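# Move the hose from the red port to the blue

## Task

At the workbench, release the hose's latch at the manifold's red port, then insert the hose into the blue port far enough that it latches. The robot must not tip over or finish leaning, or the task fails.

## Robot and tools

Robot: TidyBot++, a single mobile base (0.54 m long, 0.50 m wide, 0.38 m tall) on four driven casters, with one seven-joint arm and a two-finger gripper. The shoulder sits 0.12 m ahead of the base centre at 0.68 m height. Cameras: base_camera and wrist_camera (the latter looks along the hand). The arm begins folded, hand down, reaching up to 0.08 m past the base front. Segments: upper arm 0.42 m, forearm 0.31 m, hand 0.31 m to the reported hand point.

Frames: base frame has its origin on the floor below the base centre, x ahead, y to the left, z upward, in metres. Odometry frame equals the base frame as it was when the scene began. base_odometry counts wheel rotation only, so slip looks like travel; heading in rad, left positive, -3.142 to 3.142. base_tilt is in degrees, forward and right positive.

move: one action per call. Keys: base, joints, target, speeds, min_time_s, plus cameras and blocking. With no action it just reports state and images.
- base: an object of relative offsets from where the base last reported itself: translate_m (metres, forward +, -2 to 2), strafe_m (metres, left +, -2 to 2), rotate_rad (radians, counter-clockwise from above +, -6.3 to 6.3). Distances are along the base axes at command start; the base heads straight for that point.
- joints: absolute angle targets by name. joint_1_rad (any angle, positive is clockwise from above, the reverse of heading), joint_2_rad (-2.249 to 2.249, shoulder; 0 is upright, + leans forward), joint_3_rad (any), joint_4_rad (-2.579 to 2.579, elbow; 0 straight, with joint_3 at 3.14 negative folds forward), joint_5_rad (any), joint_6_rad (-2.099 to 2.099, wrist), joint_7_rad (any; hand down, + is counter-clockwise from above, 1.57 puts fingers opening left/right), gripper_pos (0 open to 1 closed; pad gap about 85 x (1 - gripper_pos) mm). Unbounded joints go the short way, so send steps smaller than half a turn. Done tolerances: about 0.04 to 0.11 rad depending on joint, 0.03 for the gripper.
- target: one absolute hand pose as a list of seven numbers [x, y, z, qw, qx, qy, qz], position in metres in the base frame, same as the hand_pose line. The hand frame's z points along the fingers and the fingers move along its y. With target, joints may contain only gripper_pos.
- speeds: per-motion caps for this action: translate_m and strafe_m 0.05 to 0.5 m/s (give one value only when both are used), rotate_rad 0.1 to 1.57 rad/s.
- min_time_s: 0.1 to 8, minimum duration in seconds for the arm motions.
- cameras: list from base_camera, wrist_camera, all; [] for none.
- blocking: true (default) returns after everything rests; false returns within about 0.5 s while motion continues. A later move overrides only what it names.
An unknown key makes the call invalid; an out-of-range number gets it refused, and after a refusal or an unplanned stop the remaining calls of that reply are skipped.

wait(seconds 0 to 10, cameras): commands nothing, returns state, ends early once running moves settle. stop(cameras): brakes all your running motions; braked ones read stopped and keep holding. zoom_image(camera, region [x0, y0, x1, y1] pixels from top-left, at most 504 by 504) enlarges the latest image. read_manual(section "licences") returns licence text only. finished_scene(scene: the current scene number) ends the scene irreversibly; the hose must stay latched without the robot.

Result lines: move reads done or the worst status. base_status, joint_status, hand_status: moving, done, off_target (rested away from target, maybe still pressing), stopped, not_followed (a check withheld the targets; pose unreachable or joint command not followed with a cause, e.g. self-collision), contact_stop, time_out, torque_fault, limit_stop_at_motor_heat. hand_pose is the midpoint between the finger pads; hand_target is where the hand would be with all joints on target. joint_positions, motor_effort (percent of maximum, bracket shows peak of last action), Motor temperatures (one per joint), on_its_own, pictures (camera order), ARM HIT, MOTOR HOT, OVER-TEMPERATURE FAULT.

Practical notes: a target often lands within about 3 cm; to refine, add (wanted position - hand_pose) to your previous target's xyz. To hold the hand, resend hand_target, not hand_pose. The arm does not avoid obstacles and keeps pushing when blocked; nothing stops it striking the base. Hand pointing down reaches at most about 0.94 m high, and only close in. Closed fingertips stick out about 20 mm beyond the hand point. A gripper closed to 1 squeezes hard; off_target there means something is held.

Avoid: driving or turning while the arm is snagged above about 0.6 m (tipping), reaching far out or swinging a stretched arm sideways, pushing hard on the manifold or hose, excessive force or twisting on the gripper, dropping or flinging things, and knocking items off the bench. Pulling the arm back or reversing the base rights a slight lean. Stretched or loaded arms heat motors; at 75 °C the arm sags and pauses. A torque sensor at its limit freezes the arm for 10 s.

Each tool is called after "Request:" by a JSON object that holds its "name" and its "arguments", one argument or row to a line.

## Session

Request:
{"name": "move", "arguments": {

}}

Scene clock: 0.00 s.
Motor temperatures (°C): [35 32 26 33 33 39 41]
base_odometry: x=+0.000 y=+0.000 heading=+0.000
base_tilt: forward=-0.6 right=+0.5
base_status: not commanded
joint_positions: joint_1_rad=+0.008 joint_2_rad=-0.327 joint_3_rad=+3.174 joint_4_rad=-2.546 joint_5_rad=-0.023 joint_6_rad=-0.869 joint_7_rad=+1.556 gripper_pos=+0.000
joint_status: not commanded
motor_effort: joint_1_rad=+0 joint_2_rad=-2 joint_3_rad=+0 joint_4_rad=+12 joint_5_rad=+0 joint_6_rad=+2 joint_7_rad=+2
hand_pose: x=+0.2519 y=+0.0027 z=+0.5800 quat_wxyz=(-0.014, +0.999, -0.034, +0.027) (m; base frame)
hand_target: x=+0.2527 y=+0.0026 z=+0.5804 quat_wxyz=(-0.014, +0.999, -0.034, +0.028) (m; base frame)
hand_status: not commanded
pictures: base_camera, wrist_camera
Images, in order (width x height): base_camera 644x364, wrist_camera 644x476.

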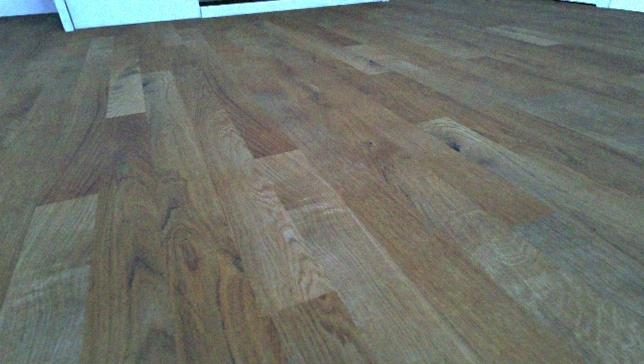

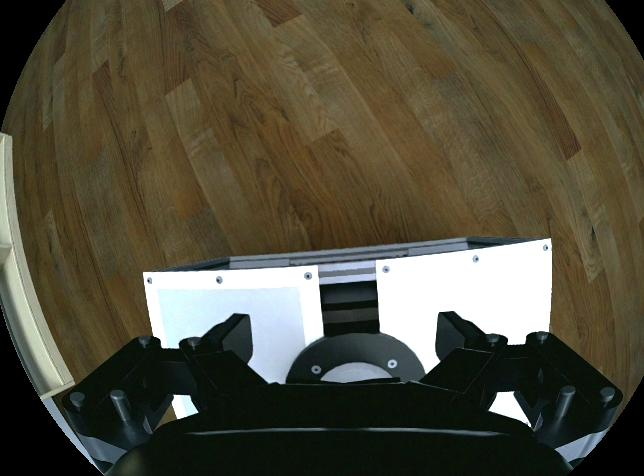

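Request:
{"name": "move", "arguments": {
  "joints": {"joint_6_rad": 0.3},
  "cameras": ["all"]
}}

Request:
{"name": "move", "arguments": {
  "base": {"rotate_rad": 1.5},
  "cameras": ["all"]
}}

Scene clock: 8.23 s.
move: done
base_odometry: x=+0.000 y=+0.000 heading=+0.000
base_tilt: forward=-0.6 right=+0.5
base_status: not commanded
joint_positions: joint_1_rad=+0.008 joint_2_rad=-0.327 joint_3_rad=+3.174 joint_4_rad=-2.546 joint_5_rad=-0.023 joint_6_rad=+0.232 joint_7_rad=+1.556 gripper_pos=+0.000
joint_status: all done
motor_effort: joint_1_rad=+1(2) joint_2_rad=-6(6) joint_3_rad=-1(1) joint_4_rad=+16(16) joint_5_rad=+1(1) joint_6_rad=+9(10) joint_7_rad=+1(2)
hand_pose: x=+0.5192 y=-0.0164 z=+0.7648 quat_wxyz=(-0.002, +0.837, -0.036, +0.546) (m; base frame)
hand_target: x=+0.5275 y=-0.0174 z=+0.7853 quat_wxyz=(-0.001, +0.818, -0.035, +0.575) (m; base frame)
hand_status: not commanded
pictures: base_camera, wrist_camera
Images, in order (width x height): base_camera 644x364, wrist_camera 644x476.

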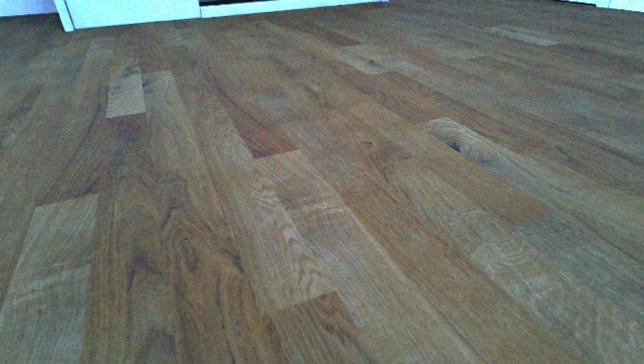

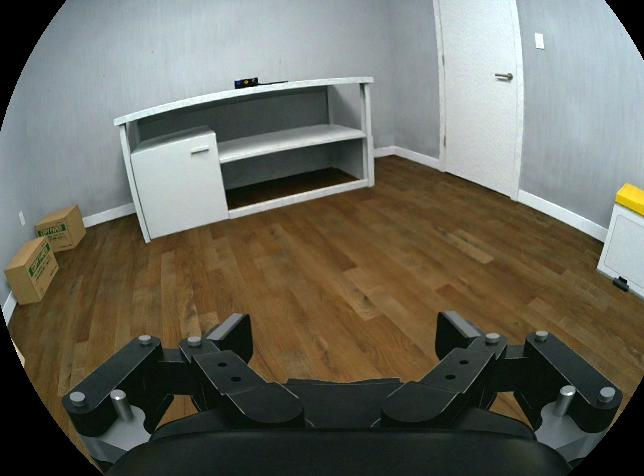

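Scene clock: 10.50 s.
move: done
base_odometry: x=+0.000 y=+0.000 heading=+1.499
base_tilt: forward=-0.6 right=+0.5
base_status: done
joint_positions: joint_1_rad=+0.008 joint_2_rad=-0.327 joint_3_rad=+3.174 joint_4_rad=-2.546 joint_5_rad=-0.023 joint_6_rad=+0.233 joint_7_rad=+1.556 gripper_pos=+0.000
joint_status: not commanded
motor_effort: joint_1_rad=+0(2) joint_2_rad=-6(7) joint_3_rad=-1(2) joint_4_rad=+16(16) joint_5_rad=+0(2) joint_6_rad=+10(10) joint_7_rad=+1(2)
hand_pose: x=+0.5192 y=-0.0164 z=+0.7650 quat_wxyz=(-0.002, +0.837, -0.035, +0.546) (m; base frame)
hand_target: x=+0.5275 y=-0.0174 z=+0.7853 quat_wxyz=(-0.001, +0.818, -0.035, +0.575) (m; base frame)
hand_status: not commanded
pictures: base_camera, wrist_camera
Images, in order (width x height): base_camera 644x364, wrist_camera 644x476.

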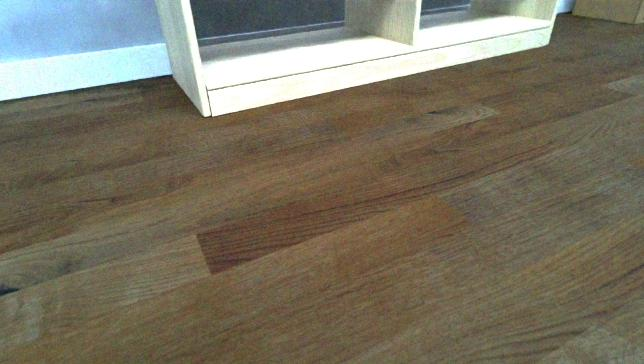

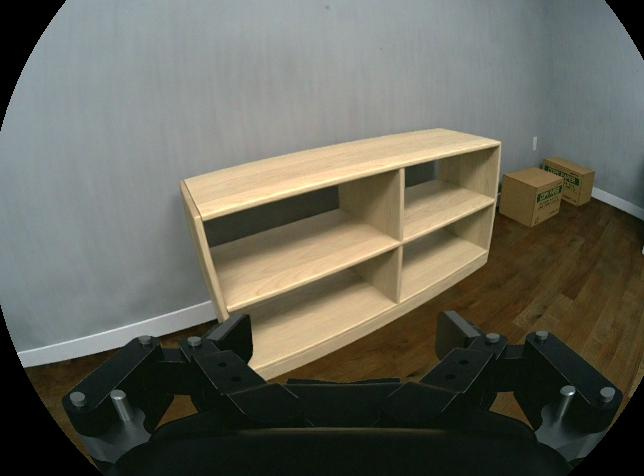

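Request:
{"name": "move", "arguments": {
  "base": {"rotate_rad": 1.4},
  "cameras": ["wrist_camera"]
}}

Request:
{"name": "move", "arguments": {
  "base": {"rotate_rad": 1.5},
  "cameras": ["wrist_camera"]
}}

Request:
{"name": "move", "arguments": {
  "base": {"rotate_rad": 1.75},
  "cameras": ["wrist_camera"]
}}

Request:
{"name": "zoom_image", "arguments": {
  "camera": "wrist_camera",
  "region": [100, 50, 400, 250]
}}

Scene clock: 17.13 s.
move: done
base_odometry: x=+0.000 y=+0.000 heading=+2.898
base_tilt: forward=-0.6 right=+0.5
base_status: done
joint_positions: joint_1_rad=+0.008 joint_2_rad=-0.327 joint_3_rad=+3.174 joint_4_rad=-2.546 joint_5_rad=-0.023 joint_6_rad=+0.233 joint_7_rad=+1.556 gripper_pos=+0.000
joint_status: not commanded
motor_effort: joint_1_rad=+1(2) joint_2_rad=-6(6) joint_3_rad=-1(2) joint_4_rad=+16(16) joint_5_rad=-1(2) joint_6_rad=+10(10) joint_7_rad=+1(2)
hand_pose: x=+0.5193 y=-0.0164 z=+0.7650 quat_wxyz=(-0.002, +0.837, -0.035, +0.546) (m; base frame)
hand_target: x=+0.5275 y=-0.0174 z=+0.7853 quat_wxyz=(-0.001, +0.818, -0.035, +0.575) (m; base frame)
hand_status: not commanded
pictures: wrist_camera
Images, in order (width x height): wrist_camera 644x476.

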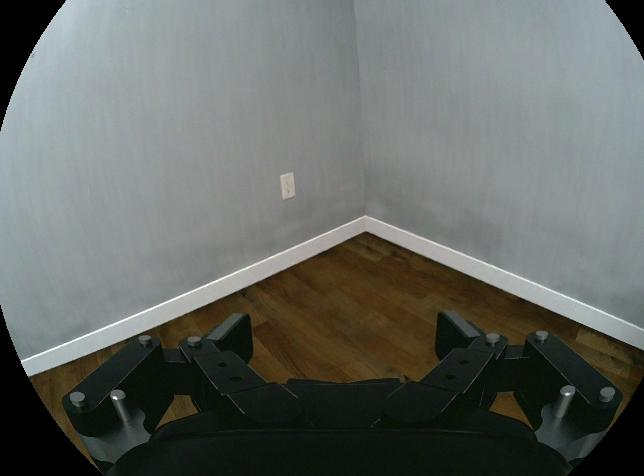

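Scene clock: 19.40 s.
move: done
base_odometry: x=+0.000 y=+0.000 heading=-1.886
base_tilt: forward=-0.6 right=+0.5
base_status: done
joint_positions: joint_1_rad=+0.008 joint_2_rad=-0.327 joint_3_rad=+3.174 joint_4_rad=-2.546 joint_5_rad=-0.023 joint_6_rad=+0.233 joint_7_rad=+1.556 gripper_pos=+0.000
joint_status: not commanded
motor_effort: joint_1_rad=+1(2) joint_2_rad=-6(7) joint_3_rad=-1(2) joint_4_rad=+16(16) joint_5_rad=+0(2) joint_6_rad=+10(10) joint_7_rad=+1(2)
hand_pose: x=+0.5193 y=-0.0164 z=+0.7651 quat_wxyz=(-0.002, +0.837, -0.035, +0.546) (m; base frame)
hand_target: x=+0.5275 y=-0.0174 z=+0.7853 quat_wxyz=(-0.001, +0.818, -0.035, +0.575) (m; base frame)
hand_status: not commanded
pictures: wrist_camera
Images, in order (width x height): wrist_camera 644x476.

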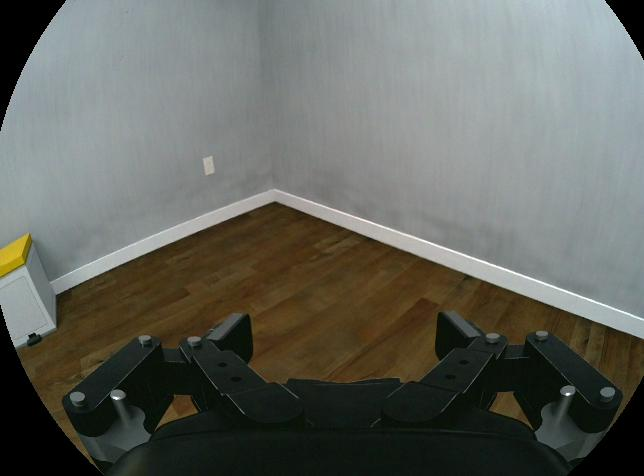

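Scene clock: 21.80 s.
move: done
base_odometry: x=+0.000 y=+0.000 heading=-0.137
base_tilt: forward=-0.6 right=+0.5
base_status: done
joint_positions: joint_1_rad=+0.008 joint_2_rad=-0.327 joint_3_rad=+3.174 joint_4_rad=-2.546 joint_5_rad=-0.023 joint_6_rad=+0.233 joint_7_rad=+1.556 gripper_pos=+0.000
joint_status: not commanded
motor_effort: joint_1_rad=+1(2) joint_2_rad=-6(7) joint_3_rad=-1(2) joint_4_rad=+16(16) joint_5_rad=+0(1) joint_6_rad=+9(10) joint_7_rad=+1(2)
hand_pose: x=+0.5193 y=-0.0164 z=+0.7652 quat_wxyz=(-0.002, +0.837, -0.035, +0.546) (m; base frame)
hand_target: x=+0.5275 y=-0.0174 z=+0.7853 quat_wxyz=(-0.001, +0.818, -0.035, +0.575) (m; base frame)
hand_status: not commanded
pictures: wrist_camera
Images, in order (width x height): wrist_camera 644x476.

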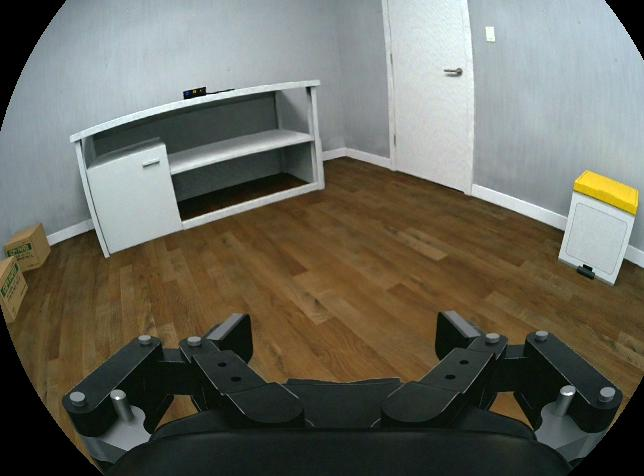

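Scaled by 1.680.

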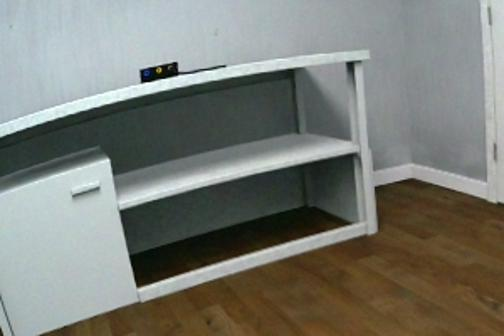

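Request:
{"name": "move", "arguments": {
  "base": {"rotate_rad": 0.6},
  "joints": {"joint_6_rad": 0.5},
  "cameras": ["all"]
}}

Request:
{"name": "zoom_image", "arguments": {
  "camera": "wrist_camera",
  "region": [200, 70, 500, 290]
}}

Scene clock: 35.83 s.
move: done
base_odometry: x=+0.000 y=+0.000 heading=+0.463
base_tilt: forward=-0.6 right=+0.5
base_status: done
joint_positions: joint_1_rad=+0.008 joint_2_rad=-0.328 joint_3_rad=+3.174 joint_4_rad=-2.545 joint_5_rad=-0.023 joint_6_rad=+0.450 joint_7_rad=+1.556 gripper_pos=+0.000
joint_status: all done
motor_effort: joint_1_rad=+0(2) joint_2_rad=-6(7) joint_3_rad=+0(2) joint_4_rad=+16(18) joint_5_rad=+0(1) joint_6_rad=+10(11) joint_7_rad=+1(2)
hand_pose: x=+0.5398 y=-0.0192 z=+0.8305 quat_wxyz=(+0.001, +0.772, -0.034, +0.635) (m; base frame)
hand_target: x=+0.5426 y=-0.0199 z=+0.8456 quat_wxyz=(+0.001, +0.756, -0.034, +0.653) (m; base frame)
hand_status: not commanded
pictures: base_camera, wrist_camera
Images, in order (width x height): base_camera 644x364, wrist_camera 644x476.

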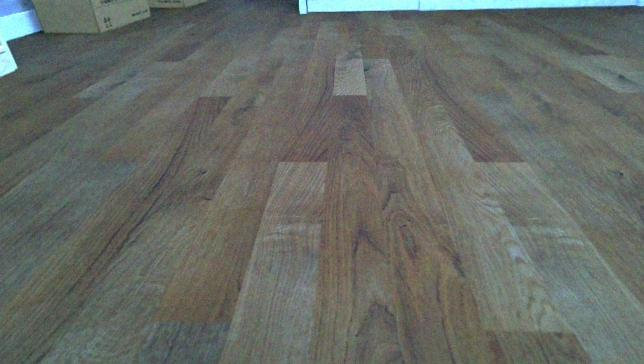

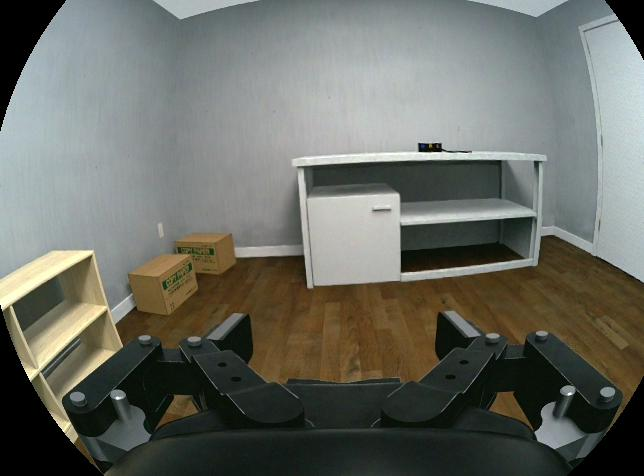

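Scaled by 1.680.

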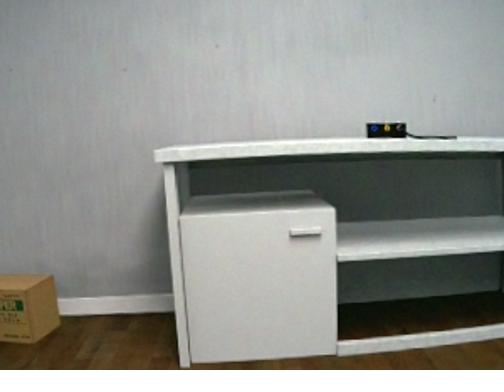

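Request:
{"name": "move", "arguments": {
  "base": {"rotate_rad": 0.22}
}}

Request:
{"name": "move", "arguments": {
  "base": {"translate_m": 1.0, "strafe_m": -1.4},
  "cameras": ["all"]
}}

Request:
{"name": "zoom_image", "arguments": {
  "camera": "wrist_camera",
  "region": [200, 60, 500, 280]
}}

Scene clock: 44.77 s.
move: done
base_odometry: x=+0.000 y=+0.000 heading=+0.682
base_tilt: forward=-0.6 right=+0.5
base_status: done
joint_positions: joint_1_rad=+0.008 joint_2_rad=-0.328 joint_3_rad=+3.174 joint_4_rad=-2.545 joint_5_rad=-0.023 joint_6_rad=+0.450 joint_7_rad=+1.556 gripper_pos=+0.000
joint_status: not commanded
motor_effort: joint_1_rad=+2(2) joint_2_rad=-6(7) joint_3_rad=-1(2) joint_4_rad=+16(16) joint_5_rad=+0(2) joint_6_rad=+10(10) joint_7_rad=+1(2)
hand_pose: x=+0.5398 y=-0.0192 z=+0.8305 quat_wxyz=(+0.001, +0.772, -0.034, +0.635) (m; base frame)
hand_target: x=+0.5426 y=-0.0199 z=+0.8456 quat_wxyz=(+0.001, +0.756, -0.034, +0.653) (m; base frame)
hand_status: not commanded
pictures: none

Scene clock: 49.53 s.
move: done
base_odometry: x=+1.659 y=-0.457 heading=+0.682
base_tilt: forward=-0.6 right=+0.5
base_status: done
joint_positions: joint_1_rad=+0.008 joint_2_rad=-0.329 joint_3_rad=+3.174 joint_4_rad=-2.545 joint_5_rad=-0.023 joint_6_rad=+0.450 joint_7_rad=+1.556 gripper_pos=+0.000
joint_status: not commanded
motor_effort: joint_1_rad=+1(2) joint_2_rad=-6(8) joint_3_rad=-1(2) joint_4_rad=+17(17) joint_5_rad=+0(1) joint_6_rad=+10(11) joint_7_rad=+1(2)
hand_pose: x=+0.5397 y=-0.0192 z=+0.8307 quat_wxyz=(+0.001, +0.772, -0.034, +0.635) (m; base frame)
hand_target: x=+0.5426 y=-0.0199 z=+0.8456 quat_wxyz=(+0.001, +0.756, -0.034, +0.653) (m; base frame)
hand_status: not commanded
pictures: base_camera, wrist_camera
Images, in order (width x height): base_camera 644x364, wrist_camera 644x476.

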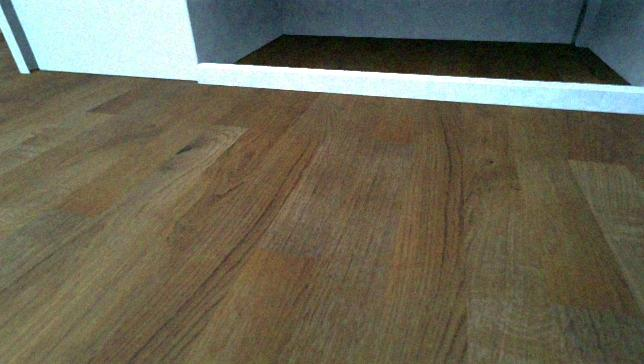

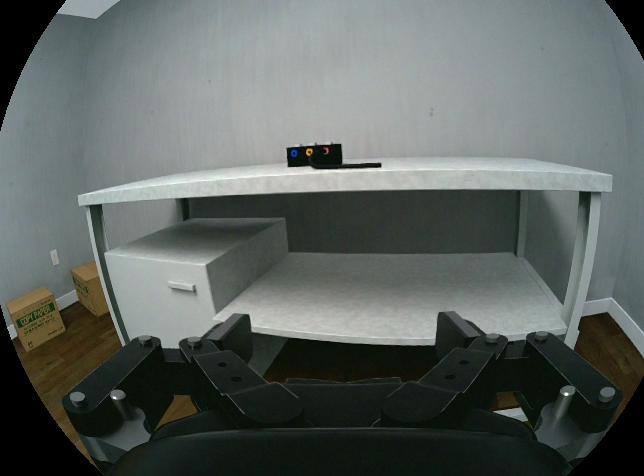

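Scaled by 1.680.

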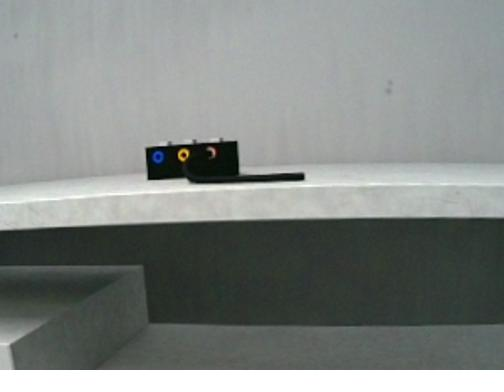

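Request:
{"name": "move", "arguments": {
  "base": {"translate_m": 0.4},
  "joints": {"joint_2_rad": -0.6, "joint_4_rad": -2.1, "joint_6_rad": -0.5},
  "cameras": ["all"]
}}

Request:
{"name": "zoom_image", "arguments": {
  "camera": "wrist_camera",
  "region": [200, 70, 450, 270]
}}

Scene clock: 61.07 s.
move: done
base_odometry: x=+1.970 y=-0.205 heading=+0.681
base_tilt: forward=-0.6 right=+0.5
base_status: done
joint_positions: joint_1_rad=+0.008 joint_2_rad=-0.589 joint_3_rad=+3.174 joint_4_rad=-2.135 joint_5_rad=-0.023 joint_6_rad=-0.445 joint_7_rad=+1.556 gripper_pos=+0.000
joint_status: all done
motor_effort: joint_1_rad=+1(2) joint_2_rad=-1(6) joint_3_rad=-1(1) joint_4_rad=+19(20) joint_5_rad=+0(1) joint_6_rad=+9(11) joint_7_rad=+1(2)
hand_pose: x=+0.4838 y=-0.0122 z=+0.9128 quat_wxyz=(-0.012, +0.838, -0.031, +0.544) (m; base frame)
hand_target: x=+0.4782 y=-0.0120 z=+0.9220 quat_wxyz=(-0.012, +0.841, -0.031, +0.540) (m; base frame)
hand_status: not commanded
pictures: base_camera, wrist_camera
Images, in order (width x height): base_camera 644x364, wrist_camera 644x476.

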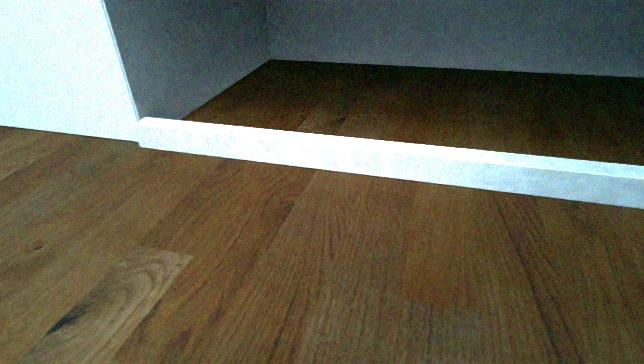

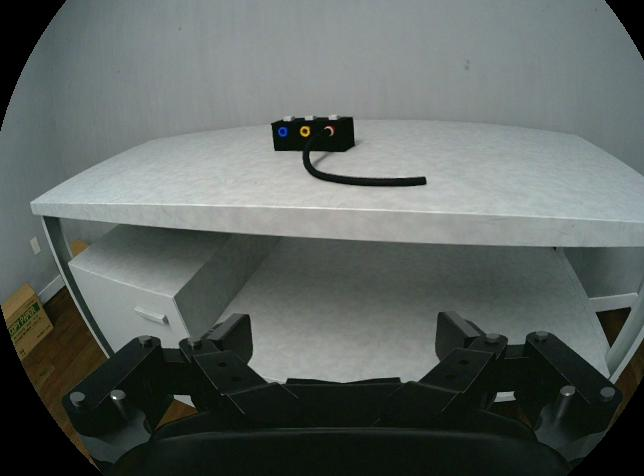

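Scaled by 2.016.

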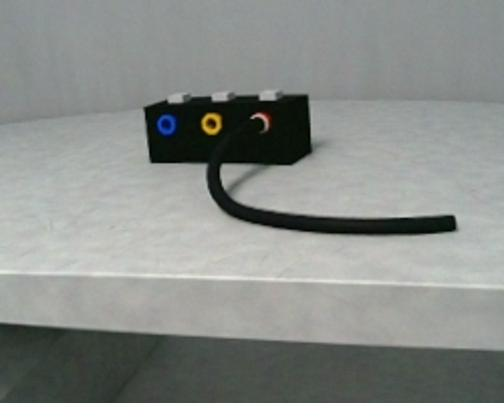

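Request:
{"name": "move", "arguments": {
  "joints": {"joint_2_rad": -0.67, "joint_4_rad": -1.66, "joint_6_rad": -1.1},
  "base": {"translate_m": 0.25, "strafe_m": -0.05},
  "cameras": ["all"]
}}

Request:
{"name": "zoom_image", "arguments": {
  "camera": "wrist_camera",
  "region": [230, 60, 480, 260]
}}

Scene clock: 90.83 s.
move: done
base_odometry: x=+2.195 y=-0.086 heading=+0.682
base_tilt: forward=-0.6 right=+0.5
base_status: done
joint_positions: joint_1_rad=+0.008 joint_2_rad=-0.657 joint_3_rad=+3.174 joint_4_rad=-1.694 joint_5_rad=-0.023 joint_6_rad=-1.045 joint_7_rad=+1.556 gripper_pos=+0.000
joint_status: all done
motor_effort: joint_1_rad=+1(2) joint_2_rad=+2(3) joint_3_rad=-1(2) joint_4_rad=+16(20) joint_5_rad=-1(2) joint_6_rad=+9(11) joint_7_rad=+2(2)
hand_pose: x=+0.4045 y=-0.0087 z=+1.0228 quat_wxyz=(-0.015, +0.863, -0.025, +0.505) (m; base frame)
hand_target: x=+0.3910 y=-0.0083 z=+1.0299 quat_wxyz=(-0.015, +0.864, -0.025, +0.502) (m; base frame)
hand_status: not commanded
pictures: base_camera, wrist_camera
Images, in order (width x height): base_camera 644x364, wrist_camera 644x476.

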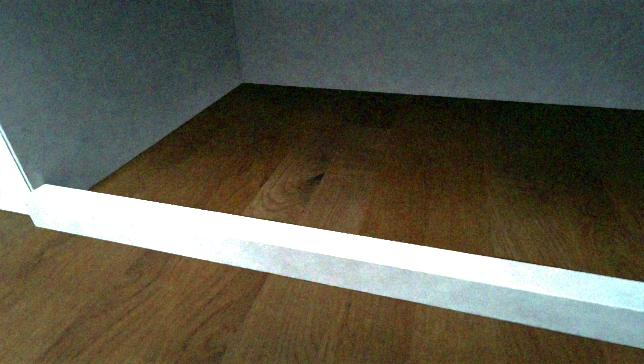

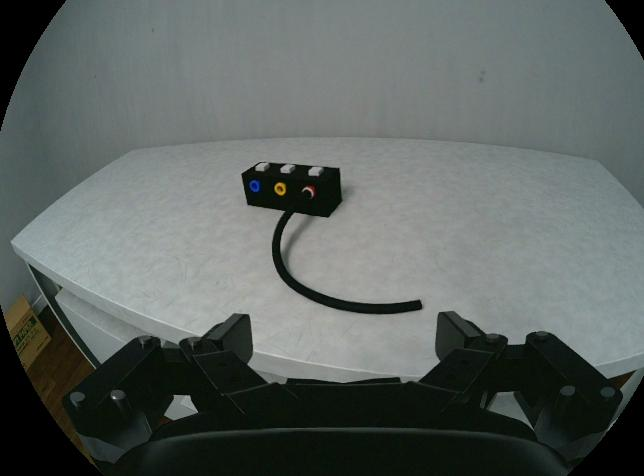

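Scaled by 2.016.

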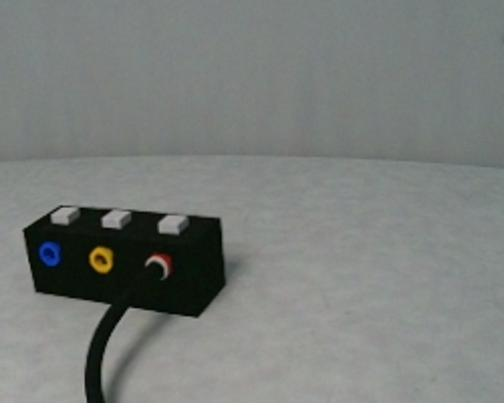

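Request:
{"name": "move", "arguments": {
  "base": {"rotate_rad": -0.3}
}}

Request:
{"name": "move", "arguments": {
  "base": {"strafe_m": 0.26},
  "cameras": ["wrist_camera"]
}}

Request:
{"name": "zoom_image", "arguments": {
  "camera": "wrist_camera",
  "region": [240, 130, 440, 290]
}}

Scene clock: 114.37 s.
move: done
base_odometry: x=+2.196 y=-0.086 heading=+0.383
base_tilt: forward=-0.6 right=+0.5
base_status: done
joint_positions: joint_1_rad=+0.008 joint_2_rad=-0.657 joint_3_rad=+3.174 joint_4_rad=-1.694 joint_5_rad=-0.023 joint_6_rad=-1.047 joint_7_rad=+1.556 gripper_pos=+0.000
joint_status: not commanded
motor_effort: joint_1_rad=+0(2) joint_2_rad=+3(3) joint_3_rad=-1(2) joint_4_rad=+17(17) joint_5_rad=+0(2) joint_6_rad=+9(10) joint_7_rad=+1(2)
hand_pose: x=+0.4040 y=-0.0086 z=+1.0225 quat_wxyz=(-0.015, +0.863, -0.025, +0.505) (m; base frame)
hand_target: x=+0.3910 y=-0.0083 z=+1.0299 quat_wxyz=(-0.015, +0.864, -0.025, +0.502) (m; base frame)
hand_status: not commanded
pictures: none

Scene clock: 116.13 s.
move: done
base_odometry: x=+2.098 y=+0.155 heading=+0.382
base_tilt: forward=-0.6 right=+0.5
base_status: done
joint_positions: joint_1_rad=+0.008 joint_2_rad=-0.657 joint_3_rad=+3.173 joint_4_rad=-1.694 joint_5_rad=-0.023 joint_6_rad=-1.047 joint_7_rad=+1.556 gripper_pos=+0.000
joint_status: not commanded
motor_effort: joint_1_rad=+1(2) joint_2_rad=+2(4) joint_3_rad=-1(3) joint_4_rad=+17(17) joint_5_rad=-2(3) joint_6_rad=+9(10) joint_7_rad=+1(2)
hand_pose: x=+0.4039 y=-0.0083 z=+1.0225 quat_wxyz=(-0.015, +0.863, -0.025, +0.505) (m; base frame)
hand_target: x=+0.3910 y=-0.0083 z=+1.0299 quat_wxyz=(-0.015, +0.864, -0.025, +0.502) (m; base frame)
hand_status: not commanded
pictures: wrist_camera
Images, in order (width x height): wrist_camera 644x476.

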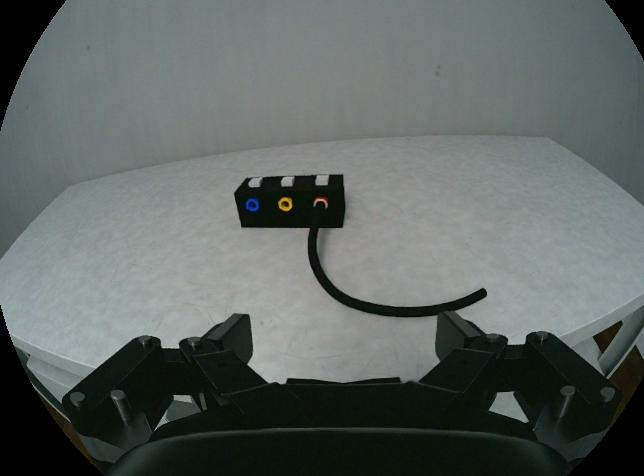

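Scaled by 2.520.

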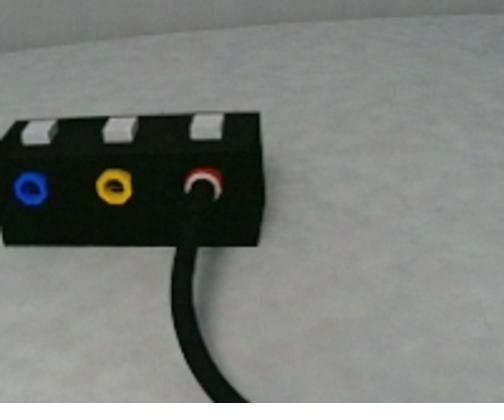

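Request:
{"name": "zoom_image", "arguments": {
  "camera": "wrist_camera",
  "region": [295, 165, 355, 235]
}}

Request:
{"name": "move", "arguments": {
  "target": [0.60, 0.0, 1.08, 0, 0.883, 0, 0.469],
  "min_time_s": 2,
  "cameras": ["wrist_camera"]
}}

Request:
{"name": "zoom_image", "arguments": {
  "camera": "wrist_camera",
  "region": [200, 150, 400, 310]
}}

Scaled by 7.200.

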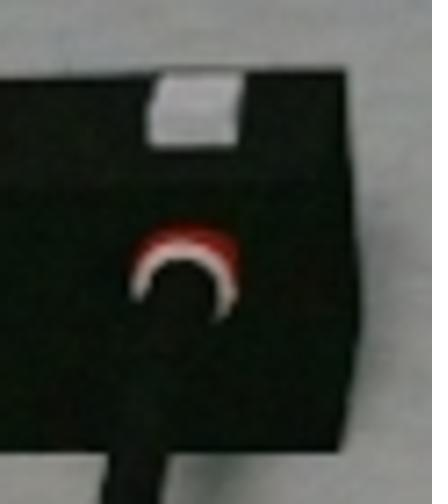

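Scene clock: 127.13 s.
move: done
base_odometry: x=+2.098 y=+0.155 heading=+0.382
base_tilt: forward=-0.6 right=+0.5
base_status: not commanded
joint_positions: joint_1_rad=-0.003 joint_2_rad=-0.133 joint_3_rad=+3.173 joint_4_rad=-1.212 joint_5_rad=-0.023 joint_6_rad=-1.057 joint_7_rad=+1.556 gripper_pos=+0.000
joint_status: not commanded
motor_effort: joint_1_rad=+1(2) joint_2_rad=-12(14) joint_3_rad=-1(1) joint_4_rad=+16(18) joint_5_rad=+0(1) joint_6_rad=+9(10) joint_7_rad=+1(2)
hand_pose: x=+0.6036 y=-0.0077 z=+1.0808 quat_wxyz=(-0.010, +0.876, -0.020, +0.482) (m; base frame)
hand_target: x=+0.6000 y=+0.0000 z=+1.0800 quat_wxyz=(+0.000, +0.883, +0.000, +0.469) (m; base frame)
hand_status: done (0.009 m and 3.0 deg from the pose sent, 0.205 m and 5.7 deg at the start)
pictures: wrist_camera
Images, in order (width x height): wrist_camera 644x476.

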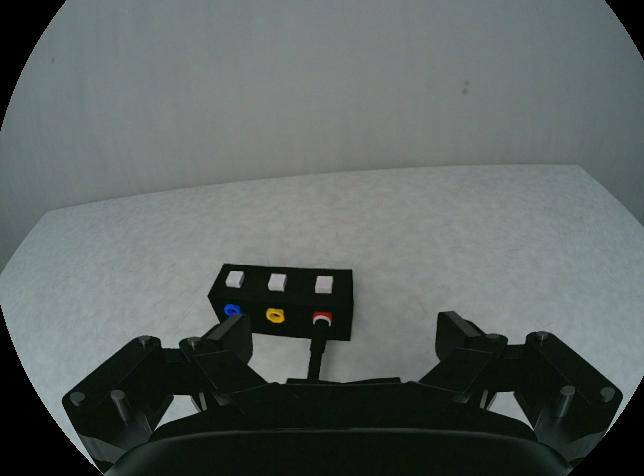

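Scaled by 2.520.

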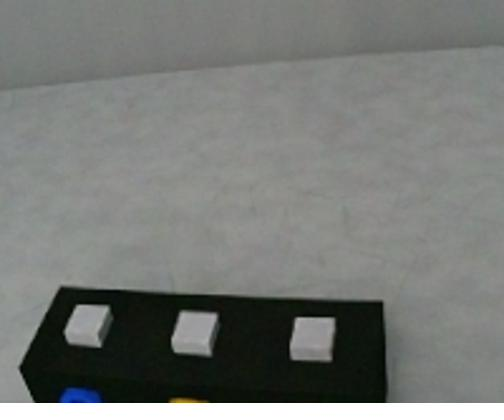

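Request:
{"name": "move", "arguments": {
  "base": {"translate_m": 0.17, "strafe_m": 0.059, "rotate_rad": -0.1},
  "speeds": {"translate_m": 0.2},
  "target": [0.62, 0.0, 1.05, 0, 0.94, 0, 0.342],
  "min_time_s": 2,
  "cameras": ["wrist_camera", "base_camera"]
}}

Request:
{"name": "move", "arguments": {
  "joints": {"gripper_pos": 1.0},
  "cameras": ["wrist_camera"]
}}

Scene clock: 145.83 s.
move: done
base_odometry: x=+2.234 y=+0.274 heading=+0.281
base_tilt: forward=-0.6 right=+0.5
base_status: done
joint_positions: joint_1_rad=-0.012 joint_2_rad=+0.093 joint_3_rad=+3.172 joint_4_rad=-0.839 joint_5_rad=-0.023 joint_6_rad=-1.464 joint_7_rad=+1.556 gripper_pos=+0.000
joint_status: not commanded
motor_effort: joint_1_rad=+0(2) joint_2_rad=-18(19) joint_3_rad=-1(3) joint_4_rad=+15(18) joint_5_rad=-1(2) joint_6_rad=+7(9) joint_7_rad=+2(2)
hand_pose: x=+0.6221 y=+0.0001 z=+1.0591 quat_wxyz=(-0.009, +0.931, -0.012, +0.364) (m; base frame)
hand_target: x=+0.6200 y=+0.0000 z=+1.0500 quat_wxyz=(+0.000, +0.940, +0.000, +0.342) (m; base frame)
hand_status: done (0.009 m and 3.2 deg from the pose sent, 0.036 m and 17.8 deg at the start)
pictures: base_camera, wrist_camera
Images, in order (width x height): base_camera 644x364, wrist_camera 644x476.

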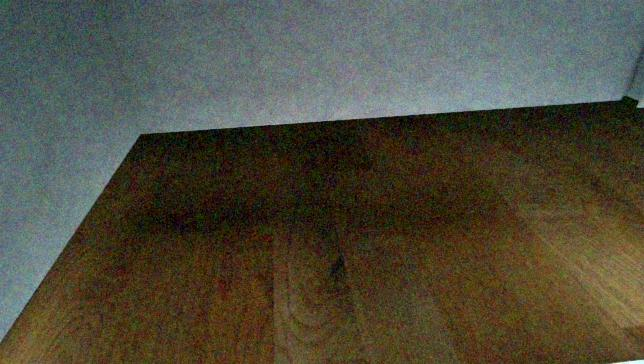

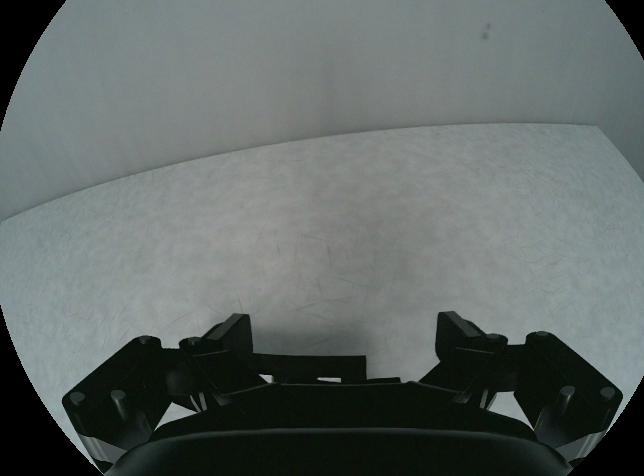

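Scene clock: 146.93 s.
move: done
base_odometry: x=+2.234 y=+0.274 heading=+0.281
base_tilt: forward=-0.6 right=+0.5
base_status: not commanded
joint_positions: joint_1_rad=-0.012 joint_2_rad=+0.093 joint_3_rad=+3.172 joint_4_rad=-0.839 joint_5_rad=-0.023 joint_6_rad=-1.465 joint_7_rad=+1.556 gripper_pos=+0.999
joint_status: all done
motor_effort: joint_1_rad=+0(2) joint_2_rad=-18(18) joint_3_rad=-1(1) joint_4_rad=+15(15) joint_5_rad=-1(1) joint_6_rad=+8(8) joint_7_rad=+1(2)
hand_pose: x=+0.6219 y=+0.0001 z=+1.0589 quat_wxyz=(-0.009, +0.932, -0.012, +0.363) (m; base frame)
hand_target: x=+0.6200 y=+0.0000 z=+1.0500 quat_wxyz=(+0.000, +0.940, +0.000, +0.342) (m; base frame)
hand_status: not commanded
pictures: wrist_camera
Images, in order (width x height): wrist_camera 644x476.

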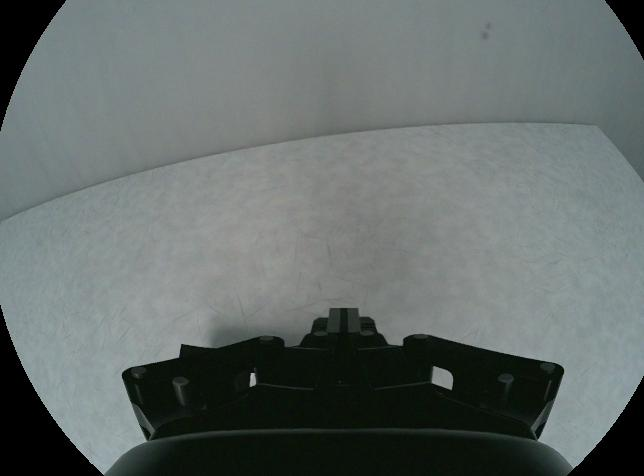

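Request:
{"name": "move", "arguments": {
  "target": [0.53, 0.0, 1.045, 0.009, 0.956, 0.012, 0.292],
  "min_time_s": 1,
  "cameras": ["wrist_camera"]
}}

Request:
{"name": "zoom_image", "arguments": {
  "camera": "wrist_camera",
  "region": [220, 200, 420, 360]
}}

Scene clock: 157.40 s.
move: done
base_odometry: x=+2.234 y=+0.274 heading=+0.281
base_tilt: forward=-0.6 right=+0.5
base_status: not commanded
joint_positions: joint_1_rad=-0.015 joint_2_rad=-0.008 joint_3_rad=+3.172 joint_4_rad=-0.877 joint_5_rad=-0.023 joint_6_rad=-1.618 joint_7_rad=+1.556 gripper_pos=+0.999
joint_status: not commanded
motor_effort: joint_1_rad=+1(2) joint_2_rad=-14(19) joint_3_rad=-1(1) joint_4_rad=+14(15) joint_5_rad=+0(1) joint_6_rad=+7(8) joint_7_rad=+1(2)
hand_pose: x=+0.5458 y=+0.0016 z=+1.0588 quat_wxyz=(-0.010, +0.947, -0.010, +0.322) (m; base frame)
hand_target: x=+0.5300 y=+0.0000 z=+1.0450 quat_wxyz=(+0.009, +0.956, +0.012, +0.292) (m; base frame)
hand_status: done (0.021 m and 4.9 deg from the pose sent, 0.093 m and 9.3 deg at the start)
pictures: wrist_camera
Images, in order (width x height): wrist_camera 644x476.

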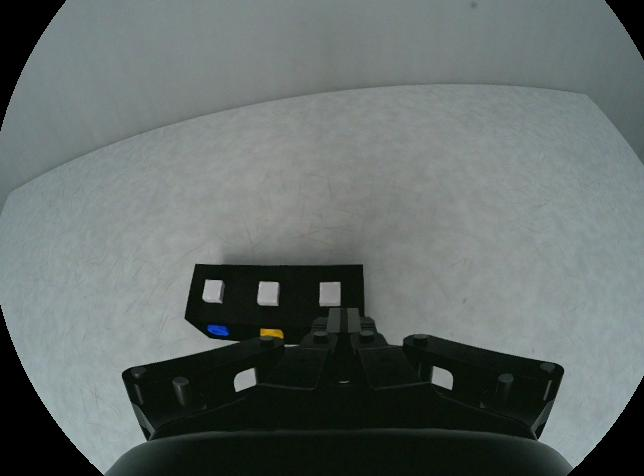

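Scaled by 2.520.

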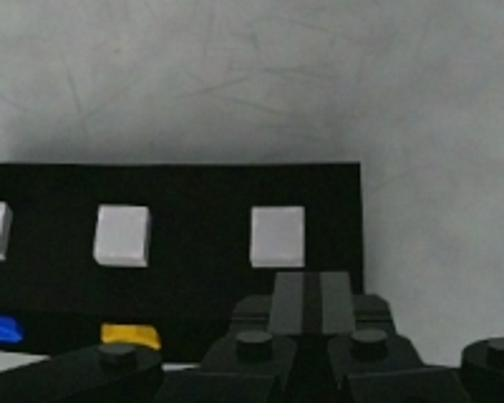

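Request:
{"name": "move", "arguments": {
  "target": [0.598, 0.007, 0.975, 0.009, 0.956, 0.012, 0.292],
  "min_time_s": 1.5,
  "cameras": ["wrist_camera"]
}}

Request:
{"name": "zoom_image", "arguments": {
  "camera": "wrist_camera",
  "region": [220, 220, 420, 380]
}}

Scene clock: 179.27 s.
move: done
base_odometry: x=+2.234 y=+0.274 heading=+0.281
base_tilt: forward=-0.6 right=+0.5
base_status: not commanded
joint_positions: joint_1_rad=-0.027 joint_2_rad=+0.025 joint_3_rad=+3.172 joint_4_rad=-1.081 joint_5_rad=-0.022 joint_6_rad=-1.472 joint_7_rad=+1.556 gripper_pos=+0.999
joint_status: not commanded
motor_effort: joint_1_rad=+0(1) joint_2_rad=-16(18) joint_3_rad=-1(1) joint_4_rad=+15(16) joint_5_rad=+1(1) joint_6_rad=+6(7) joint_7_rad=+1(2)
hand_pose: x=+0.5771 y=+0.0067 z=+0.9802 quat_wxyz=(-0.012, +0.960, -0.007, +0.278) (m; base frame)
hand_target: x=+0.5980 y=+0.0070 z=+0.9750 quat_wxyz=(+0.009, +0.956, +0.012, +0.292) (m; base frame)
hand_status: done (0.022 m and 3.6 deg from the pose sent, 0.099 m and 4.9 deg at the start)
pictures: wrist_camera
Images, in order (width x height): wrist_camera 644x476.

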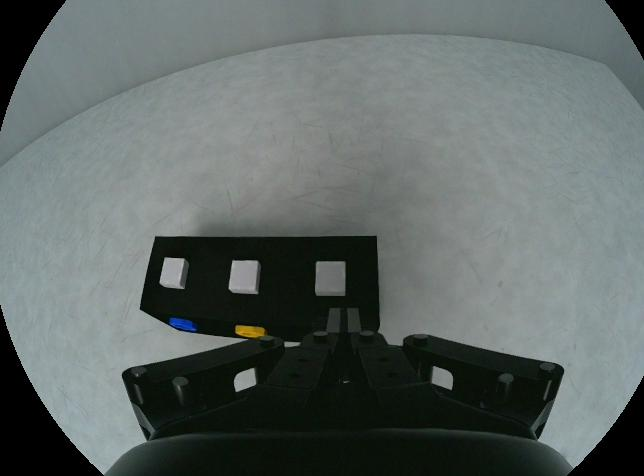

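Scaled by 2.520.

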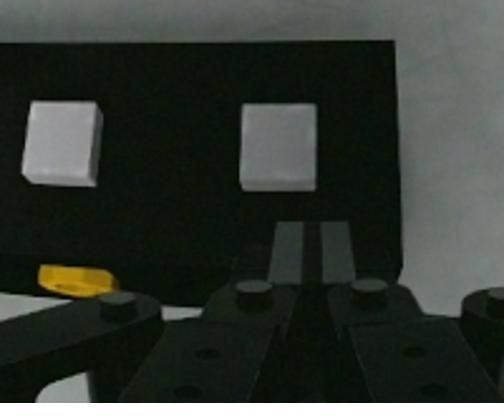

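Request:
{"name": "move", "arguments": {
  "target": [0.63, 0.012, 0.972, 0.012, 0.956, 0.012, 0.292],
  "min_time_s": 1,
  "cameras": ["wrist_camera"]
}}

Request:
{"name": "zoom_image", "arguments": {
  "camera": "wrist_camera",
  "region": [220, 220, 420, 380]
}}

Scene clock: 189.83 s.
move: done
base_odometry: x=+2.234 y=+0.274 heading=+0.281
base_tilt: forward=-0.6 right=+0.5
base_status: not commanded
joint_positions: joint_1_rad=-0.046 joint_2_rad=+0.097 joint_3_rad=+3.172 joint_4_rad=-1.053 joint_5_rad=-0.018 joint_6_rad=-1.469 joint_7_rad=+1.556 gripper_pos=+0.999
joint_status: not commanded
motor_effort: joint_1_rad=+1(2) joint_2_rad=-18(19) joint_3_rad=-1(2) joint_4_rad=+16(16) joint_5_rad=+0(1) joint_6_rad=+6(7) joint_7_rad=+1(2)
hand_pose: x=+0.6022 y=+0.0153 z=+0.9593 quat_wxyz=(-0.011, +0.966, +0.002, +0.258) (m; base frame)
hand_target: x=+0.6300 y=+0.0120 z=+0.9720 quat_wxyz=(+0.012, +0.956, +0.012, +0.292) (m; base frame)
hand_status: done (0.031 m and 5.0 deg from the pose sent, 0.054 m and 3.9 deg at the start)
pictures: wrist_camera
Images, in order (width x height): wrist_camera 644x476.

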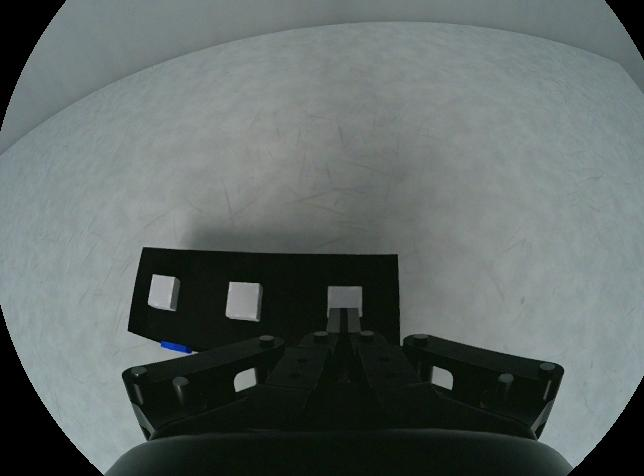

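Scaled by 2.520.

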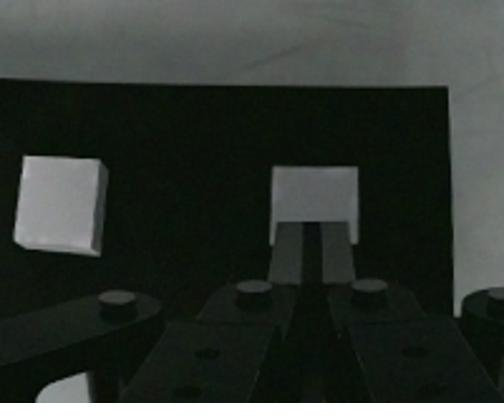

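Request:
{"name": "move", "arguments": {
  "target": [0.637, 0.011, 0.952, 0.012, 0.956, 0.012, 0.292],
  "min_time_s": 0.8,
  "cameras": ["wrist_camera"]
}}

Request:
{"name": "move", "arguments": {
  "target": [0.637, 0.011, 0.932, 0.012, 0.956, 0.012, 0.292],
  "min_time_s": 0.8,
  "cameras": ["wrist_camera"]
}}

Request:
{"name": "zoom_image", "arguments": {
  "camera": "wrist_camera",
  "region": [220, 220, 420, 380]
}}

Scene clock: 196.90 s.
move: done
base_odometry: x=+2.234 y=+0.274 heading=+0.281
base_tilt: forward=-0.6 right=+0.5
base_status: not commanded
joint_positions: joint_1_rad=-0.046 joint_2_rad=+0.097 joint_3_rad=+3.172 joint_4_rad=-1.080 joint_5_rad=-0.018 joint_6_rad=-1.402 joint_7_rad=+1.556 gripper_pos=+0.999
joint_status: not commanded
motor_effort: joint_1_rad=+1(2) joint_2_rad=-19(20) joint_3_rad=-1(2) joint_4_rad=+16(16) joint_5_rad=+0(1) joint_6_rad=+6(7) joint_7_rad=+2(2)
hand_pose: x=+0.6163 y=+0.0155 z=+0.9577 quat_wxyz=(-0.012, +0.961, +0.002, +0.277) (m; base frame)
hand_target: x=+0.6370 y=+0.0110 z=+0.9520 quat_wxyz=(+0.012, +0.956, +0.012, +0.292) (m; base frame)
hand_status: done (0.022 m and 3.5 deg from the pose sent, 0.036 m and 5.0 deg at the start)
pictures: wrist_camera
Images, in order (width x height): wrist_camera 644x476.

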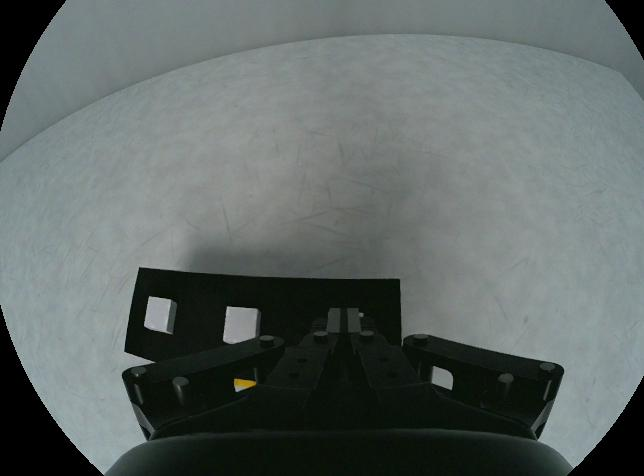

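Scene clock: 198.00 s.
move: done
base_odometry: x=+2.234 y=+0.274 heading=+0.281
base_tilt: forward=-0.6 right=+0.5
base_status: not commanded
joint_positions: joint_1_rad=-0.046 joint_2_rad=+0.077 joint_3_rad=+3.172 joint_4_rad=-1.139 joint_5_rad=-0.018 joint_6_rad=-1.325 joint_7_rad=+1.556 gripper_pos=+0.999
joint_status: not commanded
motor_effort: joint_1_rad=+0(2) joint_2_rad=-13(19) joint_3_rad=-1(1) joint_4_rad=+13(16) joint_5_rad=+0(1) joint_6_rad=+6(6) joint_7_rad=+1(2)
hand_pose: x=+0.6221 y=+0.0152 z=+0.9536 quat_wxyz=(-0.012, +0.955, +0.001, +0.295) (m; base frame)
hand_target: x=+0.6370 y=+0.0110 z=+0.9320 quat_wxyz=(+0.012, +0.956, +0.012, +0.292) (m; base frame)
hand_status: done (0.027 m and 3.1 deg from the pose sent, 0.033 m and 3.5 deg at the start)
pictures: wrist_camera
Images, in order (width x height): wrist_camera 644x476.

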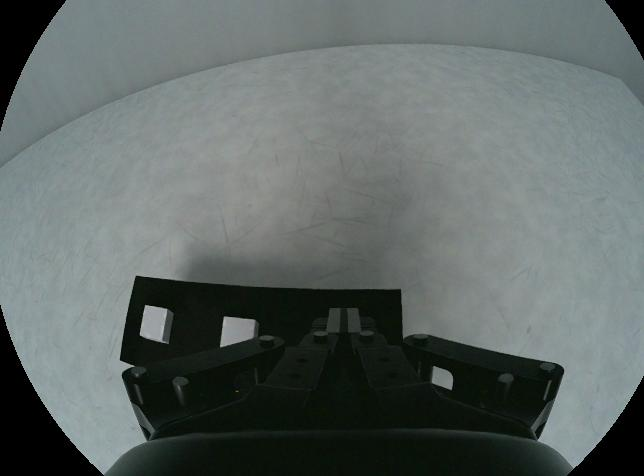

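Scaled by 2.520.

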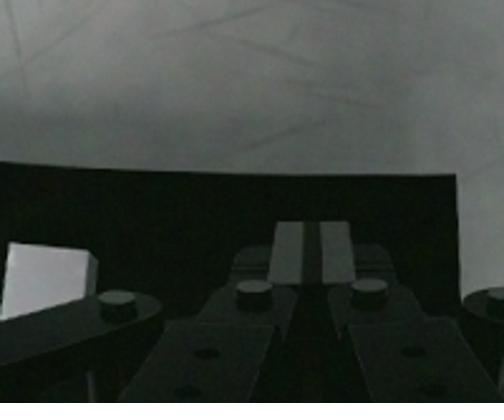

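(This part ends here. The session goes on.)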